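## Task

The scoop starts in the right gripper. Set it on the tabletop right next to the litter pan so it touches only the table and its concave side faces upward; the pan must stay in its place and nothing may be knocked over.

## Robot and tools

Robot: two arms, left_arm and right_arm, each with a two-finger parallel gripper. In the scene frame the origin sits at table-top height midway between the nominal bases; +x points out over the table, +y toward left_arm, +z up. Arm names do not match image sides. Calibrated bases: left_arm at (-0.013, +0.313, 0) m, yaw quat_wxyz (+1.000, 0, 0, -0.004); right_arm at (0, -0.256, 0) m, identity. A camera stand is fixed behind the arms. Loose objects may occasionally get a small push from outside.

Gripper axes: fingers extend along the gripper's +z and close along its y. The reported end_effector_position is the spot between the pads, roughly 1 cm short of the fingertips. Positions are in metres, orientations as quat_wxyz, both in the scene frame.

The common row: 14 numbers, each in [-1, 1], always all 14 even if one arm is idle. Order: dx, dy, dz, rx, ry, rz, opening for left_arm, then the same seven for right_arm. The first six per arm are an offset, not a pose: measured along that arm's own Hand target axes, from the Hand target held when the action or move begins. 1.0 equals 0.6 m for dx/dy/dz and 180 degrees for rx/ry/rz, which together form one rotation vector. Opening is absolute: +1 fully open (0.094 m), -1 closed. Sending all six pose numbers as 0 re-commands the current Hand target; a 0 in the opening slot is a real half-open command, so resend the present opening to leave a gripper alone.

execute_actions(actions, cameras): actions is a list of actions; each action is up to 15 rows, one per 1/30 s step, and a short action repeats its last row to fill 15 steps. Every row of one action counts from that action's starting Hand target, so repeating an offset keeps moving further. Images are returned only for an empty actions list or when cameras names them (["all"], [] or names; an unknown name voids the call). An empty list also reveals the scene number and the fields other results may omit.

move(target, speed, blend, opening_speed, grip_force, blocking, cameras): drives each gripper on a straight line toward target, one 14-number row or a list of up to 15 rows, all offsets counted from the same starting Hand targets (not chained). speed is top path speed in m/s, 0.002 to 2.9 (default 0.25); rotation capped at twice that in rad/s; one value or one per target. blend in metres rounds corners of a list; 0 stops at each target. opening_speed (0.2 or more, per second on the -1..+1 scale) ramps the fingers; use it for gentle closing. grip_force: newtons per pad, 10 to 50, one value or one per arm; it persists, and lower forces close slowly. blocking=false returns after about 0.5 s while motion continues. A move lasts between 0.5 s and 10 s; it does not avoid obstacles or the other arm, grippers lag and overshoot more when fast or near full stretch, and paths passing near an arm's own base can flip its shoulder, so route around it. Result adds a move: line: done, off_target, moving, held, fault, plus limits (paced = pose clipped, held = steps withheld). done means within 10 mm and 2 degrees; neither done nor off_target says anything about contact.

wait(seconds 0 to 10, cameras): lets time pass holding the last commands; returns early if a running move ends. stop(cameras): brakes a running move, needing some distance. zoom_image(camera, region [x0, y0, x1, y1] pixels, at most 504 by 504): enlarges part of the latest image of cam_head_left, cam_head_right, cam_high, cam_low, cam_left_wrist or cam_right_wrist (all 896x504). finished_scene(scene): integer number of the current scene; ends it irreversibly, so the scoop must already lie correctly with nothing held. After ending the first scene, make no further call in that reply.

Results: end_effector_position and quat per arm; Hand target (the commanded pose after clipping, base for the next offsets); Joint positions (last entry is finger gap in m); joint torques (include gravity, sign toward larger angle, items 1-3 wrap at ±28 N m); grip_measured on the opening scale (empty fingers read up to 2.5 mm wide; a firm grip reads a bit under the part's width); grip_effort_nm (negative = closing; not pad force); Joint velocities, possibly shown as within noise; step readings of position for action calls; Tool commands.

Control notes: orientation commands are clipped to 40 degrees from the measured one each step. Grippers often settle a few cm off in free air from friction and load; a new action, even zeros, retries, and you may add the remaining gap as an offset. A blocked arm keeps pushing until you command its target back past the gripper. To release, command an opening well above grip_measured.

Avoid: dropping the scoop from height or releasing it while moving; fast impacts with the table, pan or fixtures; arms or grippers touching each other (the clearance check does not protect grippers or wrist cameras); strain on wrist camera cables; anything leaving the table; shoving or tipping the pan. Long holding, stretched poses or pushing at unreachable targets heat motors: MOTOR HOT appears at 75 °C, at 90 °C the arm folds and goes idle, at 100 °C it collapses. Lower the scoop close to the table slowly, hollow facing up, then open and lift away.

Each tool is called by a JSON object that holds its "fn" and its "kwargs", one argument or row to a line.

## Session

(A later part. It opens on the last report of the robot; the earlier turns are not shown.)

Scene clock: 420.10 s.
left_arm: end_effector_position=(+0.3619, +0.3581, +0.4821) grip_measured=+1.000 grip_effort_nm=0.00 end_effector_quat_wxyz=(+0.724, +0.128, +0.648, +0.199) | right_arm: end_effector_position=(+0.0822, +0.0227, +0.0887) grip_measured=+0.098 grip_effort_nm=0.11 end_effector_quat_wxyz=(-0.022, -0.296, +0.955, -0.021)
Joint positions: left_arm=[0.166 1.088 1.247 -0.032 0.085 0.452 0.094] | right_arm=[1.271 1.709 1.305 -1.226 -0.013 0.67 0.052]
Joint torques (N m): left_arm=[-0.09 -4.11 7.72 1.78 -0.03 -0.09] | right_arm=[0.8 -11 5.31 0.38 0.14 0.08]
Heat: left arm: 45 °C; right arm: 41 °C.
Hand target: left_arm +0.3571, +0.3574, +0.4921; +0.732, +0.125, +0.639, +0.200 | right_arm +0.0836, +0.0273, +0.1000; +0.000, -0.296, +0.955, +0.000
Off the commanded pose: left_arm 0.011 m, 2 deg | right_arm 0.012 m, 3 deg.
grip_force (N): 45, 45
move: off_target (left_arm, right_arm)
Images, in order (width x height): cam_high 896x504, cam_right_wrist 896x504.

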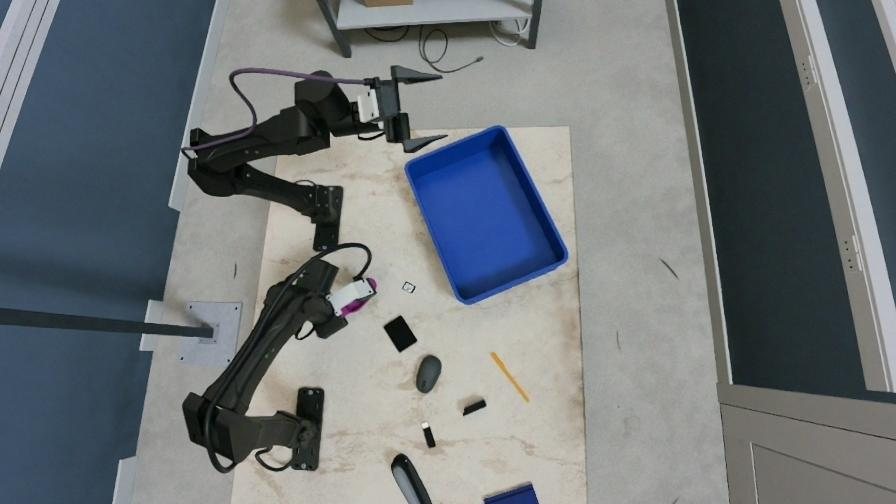

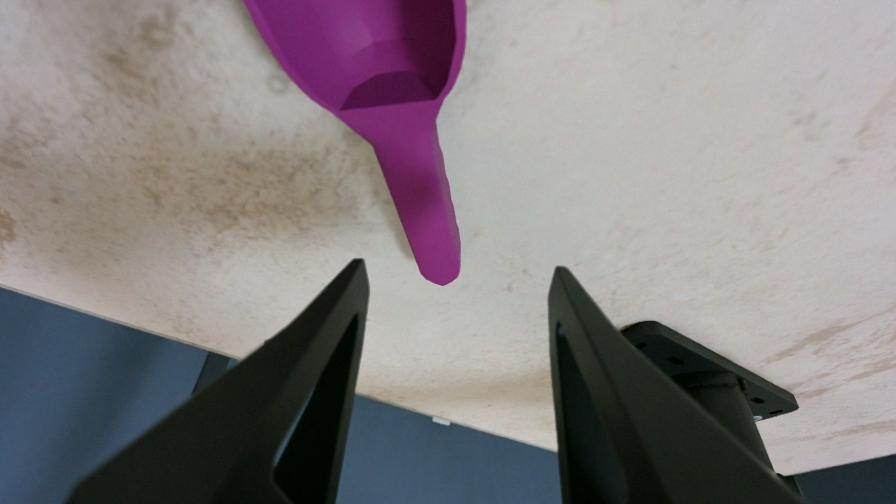

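{"fn": "move", "kwargs": {
  "target": [0,0,0,0,0,0,1,0,0.0277,0.1167,0,0,-0.05,0.1],
  "speed": 0.2,
  "cameras": ["cam_right_wrist","cam_low"]
}}

Scene clock: 449.23 s.
left_arm: end_effector_position=(+0.3619, +0.3581, +0.4821) grip_measured=+1.000 grip_effort_nm=0.00 end_effector_quat_wxyz=(+0.724, +0.128, +0.648, +0.199) | right_arm: end_effector_position=(+0.0725, +0.0363, +0.0324) grip_measured=+0.098 grip_effort_nm=0.11 end_effector_quat_wxyz=(-0.008, -0.364, +0.931, -0.002)
Joint positions: left_arm=[0.166 1.088 1.247 -0.032 0.085 0.452 0.094] | right_arm=[1.317 1.763 1.137 -0.957 -0.011 0.572 0.052]
Joint torques (N m): left_arm=[-0.08 -4.15 7.77 1.78 -0.06 -0.08] | right_arm=[0.54 -6.43 5.49 0.51 0.15 -0.11]
Heat: left arm: 46 °C; right arm: 39 °C.
Hand target: left_arm +0.3571, +0.3574, +0.4921; +0.732, +0.125, +0.639, +0.200 | right_arm +0.0742, +0.0410, +0.0300; +0.000, -0.370, +0.929, +0.000
Off the commanded pose: left_arm 0.011 m, 2 deg | right_arm 0.006 m, 1 deg.
grip_force (N): 45, 45
move: off_target (left_arm)
Images, in order (width x height): cam_low 896x504, cam_right_wrist 896x504.

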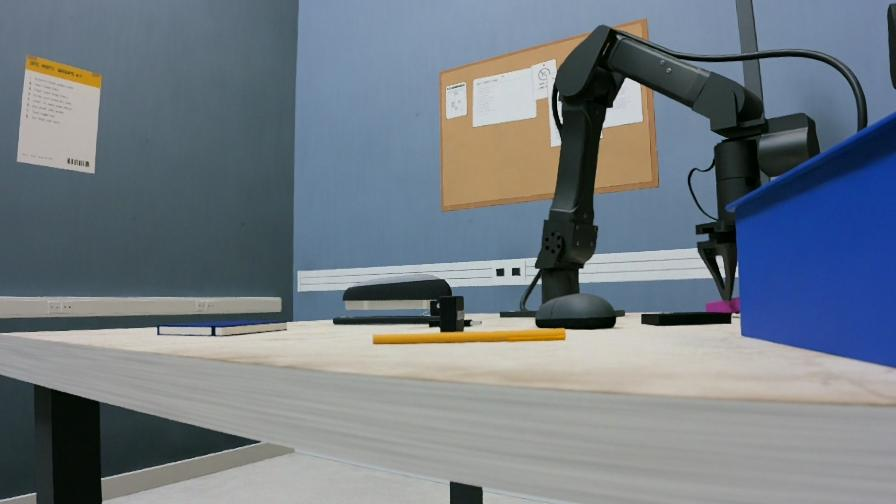

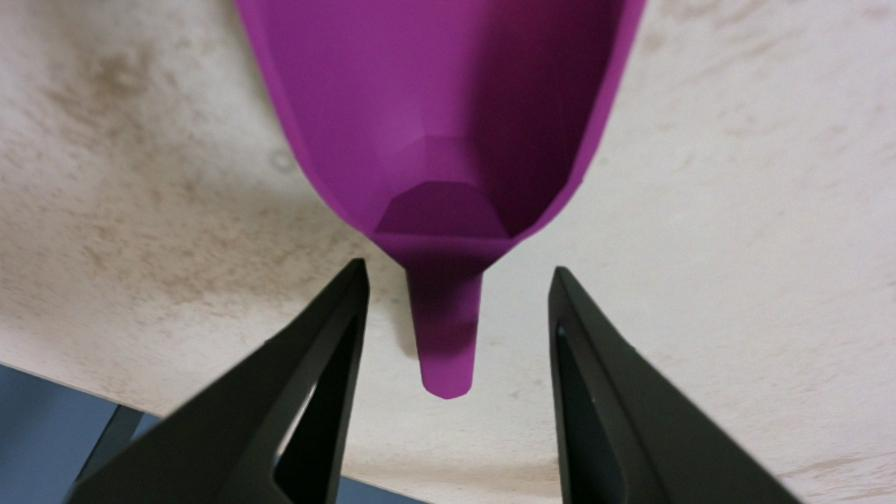

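{"fn": "zoom_image", "kwargs": {
  "camera": "cam_low",
  "region": [660, 220, 760, 340]
}}

Scaled by 4.200.

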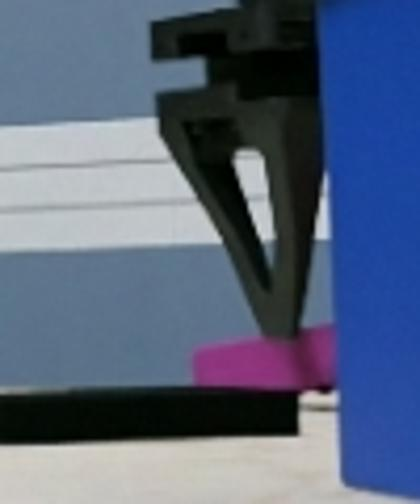

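{"fn": "move", "kwargs": {
  "target": [
    [0,0,0,0,0,0,1,0,0.0058,0.0133,0,0,0,0.1],
    [0,0,0,0,0,0,1,0,0.0058,0.0133,0,0,0,-1]
  ],
  "speed": [0.1,0.1],
  "opening_speed": 0.8,
  "grip_force": 45,
  "cameras": ["cam_right_wrist"]
}}

Scene clock: 478.90 s.
left_arm: end_effector_position=(+0.3619, +0.3581, +0.4821) grip_measured=+1.000 grip_effort_nm=0.00 end_effector_quat_wxyz=(+0.724, +0.128, +0.648, +0.199) | right_arm: end_effector_position=(+0.0711, +0.0404, +0.0262) grip_measured=-0.567 grip_effort_nm=-0.94 end_effector_quat_wxyz=(-0.006, -0.368, +0.930, +0.001)
Joint positions: left_arm=[0.166 1.088 1.247 -0.032 0.085 0.452 0.094] | right_arm=[1.325 1.778 1.129 -0.926 -0.011 0.571 0.02]
Joint torques (N m): left_arm=[-0.16 -4.07 7.79 1.79 -0.03 -0.07] | right_arm=[0.66 -6.22 5.19 0.52 0.13 0]
Heat: left arm: 46 °C; right arm: 39 °C.
Hand target: left_arm +0.3571, +0.3574, +0.4921; +0.732, +0.125, +0.639, +0.200 | right_arm +0.0718, +0.0436, +0.0220; +0.000, -0.370, +0.929, +0.000
Off the commanded pose: left_arm 0.011 m, 2 deg | right_arm 0.005 m, 1 deg.
grip_force (N): 45, 45
move: off_target (left_arm)
Images, in order (width x height): cam_right_wrist 896x504.

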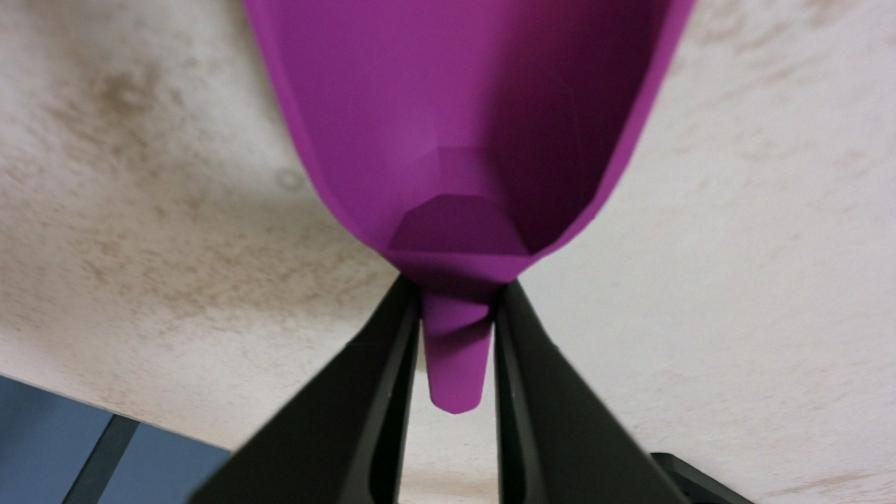

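{"fn": "move", "kwargs": {
  "target": [
    [0,0,0,0,0,0,1,0,0,-0.23,0,0,0,-1],
    [0,0,0,0,0,0,1,-0.3925,-0.2647,-0.2133,0,0,-0.4011,-1]
  ],
  "speed": [0.25,0.4],
  "blend": [0.05,0],
  "cameras": ["cam_high","cam_low","cam_right_wrist"]
}}

Scene clock: 502.70 s.
left_arm: end_effector_position=(+0.3619, +0.3581, +0.4821) grip_measured=+1.000 grip_effort_nm=0.00 end_effector_quat_wxyz=(+0.724, +0.128, +0.648, +0.199) | right_arm: end_effector_position=(+0.3510, +0.0840, +0.1498) grip_measured=-0.567 grip_effort_nm=-0.94 end_effector_quat_wxyz=(-0.082, +0.840, -0.536, +0.023)
Joint positions: left_arm=[0.166 1.088 1.247 -0.032 0.085 0.452 0.094] | right_arm=[0.77 2.4 2.567 -1.568 0.008 -1.237 0.02]
Joint torques (N m): left_arm=[-0.01 -4.08 7.69 1.77 -0.04 -0.08] | right_arm=[0.44 -10.62 8.14 0.57 -0.07 -0.1]
Heat: left arm: 46 °C; right arm: 39 °C.
Hand target: left_arm +0.3571, +0.3574, +0.4921; +0.732, +0.125, +0.639, +0.200 | right_arm +0.3521, +0.0899, +0.1501; +0.000, +0.846, -0.533, +0.000
Off the commanded pose: left_arm 0.011 m, 2 deg | right_arm 0.006 m, 10 deg.
joint sent to its limit (right arm) — joint 4 (wrist pitch), lower limit. The joint targets are off in orientation, not in position.
grip_force (N): 45, 45
move: off_target (left_arm, right_arm)
Images, in order (width x height): cam_high 896x504, cam_low 896x504, cam_right_wrist 896x504.

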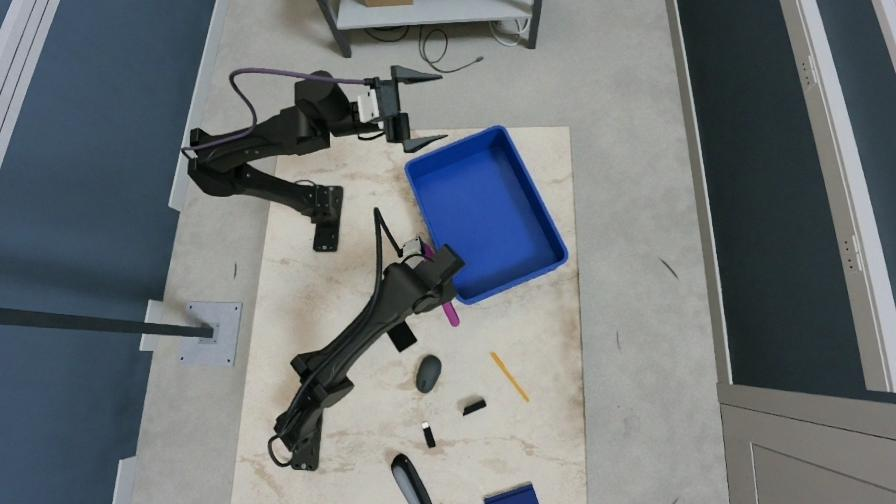

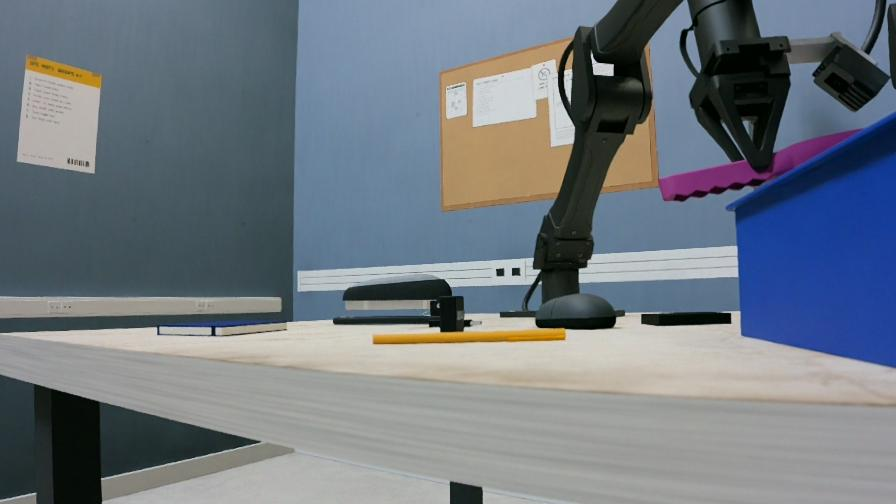

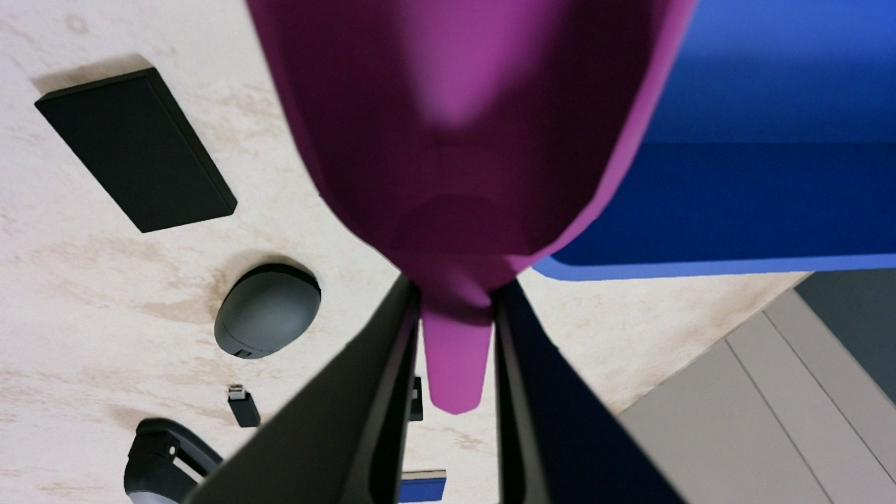

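{"fn": "zoom_image", "kwargs": {
  "camera": "cam_high",
  "region": [390, 220, 490, 340]
}}

Scaled by 4.200.

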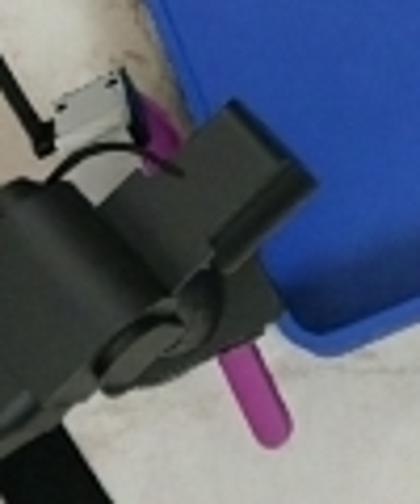

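{"fn": "move", "kwargs": {
  "target": [
    [0,0,0,0,0,0,1,-0.0501,0.0132,0.1335,0,0,0,-1],
    [0,0,0,0,0,0,1,-0.0501,0.0132,0.1902,0,0,0,-1]
  ],
  "speed": [0.2,0.06],
  "blend": [0.01,0],
  "cameras": ["cam_high","cam_low","cam_right_wrist"]
}}

Scene clock: 535.30 s.
left_arm: end_effector_position=(+0.3619, +0.3581, +0.4821) grip_measured=+1.000 grip_effort_nm=0.00 end_effector_quat_wxyz=(+0.724, +0.128, +0.648, +0.199) | right_arm: end_effector_position=(+0.3292, +0.1084, +0.0314) grip_measured=-0.567 grip_effort_nm=-0.94 end_effector_quat_wxyz=(+0.016, +0.848, -0.530, +0.003)
Joint positions: left_arm=[0.166 1.088 1.247 -0.032 0.085 0.452 0.094] | right_arm=[0.837 2.615 2.496 -1.482 0.011 -1.187 0.02]
Joint torques (N m): left_arm=[-0.01 -4.11 7.75 1.79 -0.04 -0.08] | right_arm=[-0.14 -14.41 5.48 0.47 -0.1 0.04]
Heat: left arm: 46 °C; right arm: 40 °C.
Hand target: left_arm +0.3571, +0.3574, +0.4921; +0.732, +0.125, +0.639, +0.200 | right_arm +0.3320, +0.1135, +0.0359; +0.000, +0.846, -0.533, +0.000
Off the commanded pose: left_arm 0.011 m, 2 deg | right_arm 0.007 m, 2 deg.
grip_force (N): 45, 45
move: off_target (left_arm)
Images, in order (width x height): cam_high 896x504, cam_low 896x504, cam_right_wrist 896x504.

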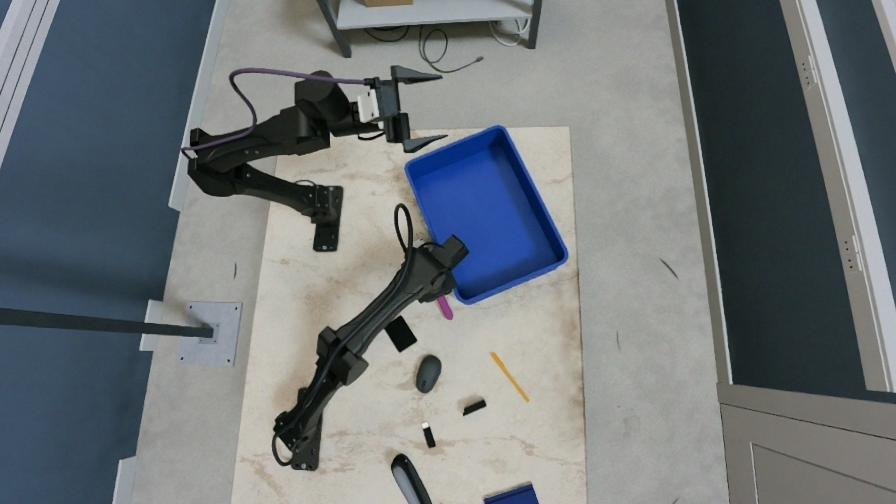

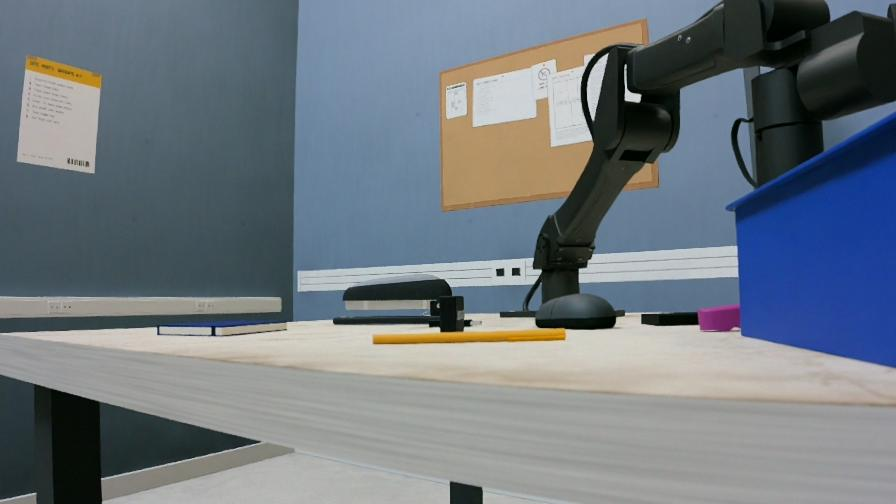

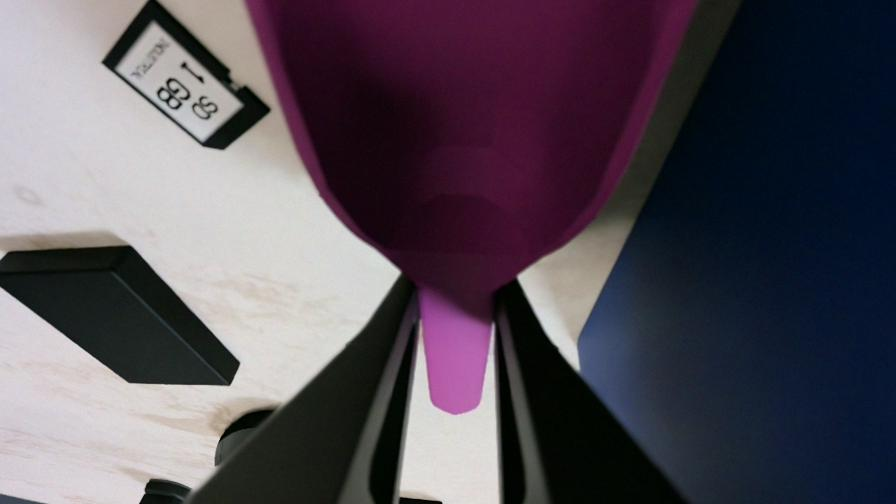

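{"fn": "move", "kwargs": {
  "target": [
    [0,0,0,0,0,0,1,0,0,0.0133,0,0,0,-1],
    [0,0,0,0,0,0,1,0,0,0.0133,0,0,0,-0.2],
    [0,0,0,0,0,0,1,0,0,-0.18,0,0,0,-0.2]
  ],
  "speed": [0.05,0.1,0.2],
  "opening_speed": 0.6,
  "cameras": ["cam_high","cam_low","cam_right_wrist"]
}}

Scene clock: 550.53 s.
left_arm: end_effector_position=(+0.3619, +0.3581, +0.4821) grip_measured=+1.000 grip_effort_nm=0.00 end_effector_quat_wxyz=(+0.724, +0.128, +0.648, +0.199) | right_arm: end_effector_position=(+0.3316, +0.1112, +0.1169) grip_measured=-0.202 grip_effort_nm=0.11 end_effector_quat_wxyz=(-0.055, +0.844, -0.533, +0.015)
Joint positions: left_arm=[0.166 1.088 1.247 -0.032 0.085 0.452 0.094] | right_arm=[0.837 2.485 2.593 -1.565 0.011 -1.178 0.037]
Joint torques (N m): left_arm=[-0.1 -4.12 7.75 1.78 -0.05 -0.06] | right_arm=[-0.16 -16.75 7.23 0.47 -0.1 -0.07]
Heat: left arm: 46 °C; right arm: 42 °C.
Hand target: left_arm +0.3571, +0.3574, +0.4921; +0.732, +0.125, +0.639, +0.200 | right_arm +0.3320, +0.1136, +0.1439; +0.000, +0.846, -0.533, +0.000
Off the commanded pose: left_arm 0.011 m, 2 deg | right_arm 0.027 m, 7 deg.
joint sent to its limit (right arm) — joint 4 (wrist pitch), lower limit. The joint targets are off in orientation, not in position.
grip_force (N): 45, 45
move: off_target (left_arm, right_arm)
Images, in order (width x height): cam_high 896x504, cam_low 896x504, cam_right_wrist 896x504.

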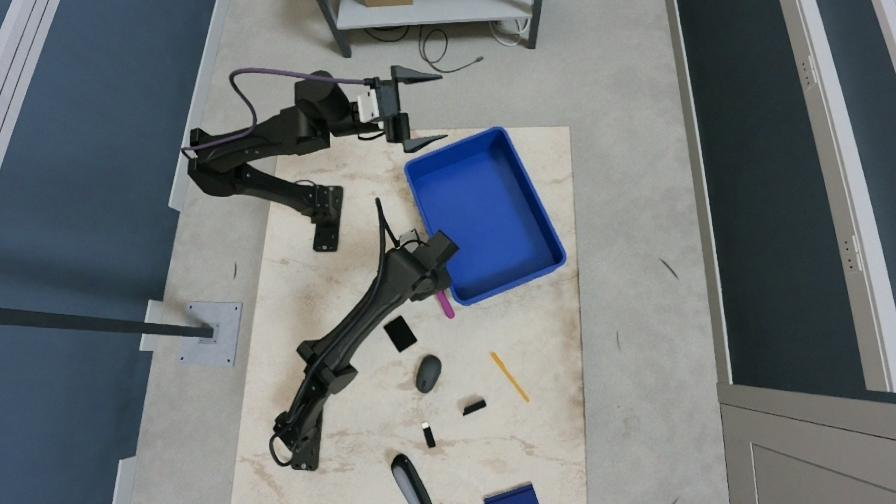

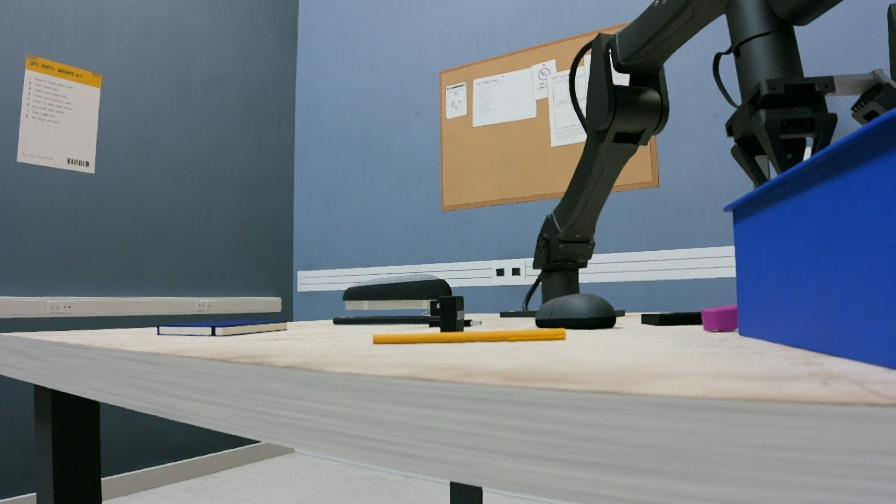

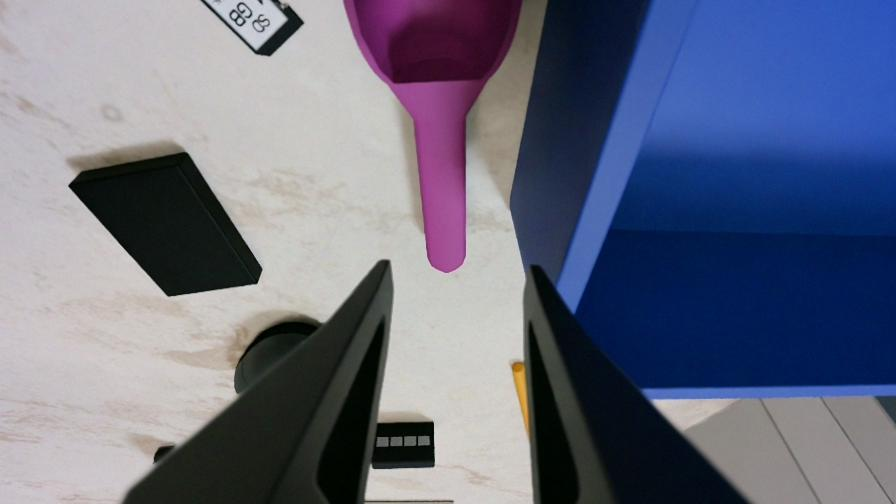

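{"fn": "finished_scene", "kwargs": {
  "scene": 2
}}

The scene is finished: the task was done.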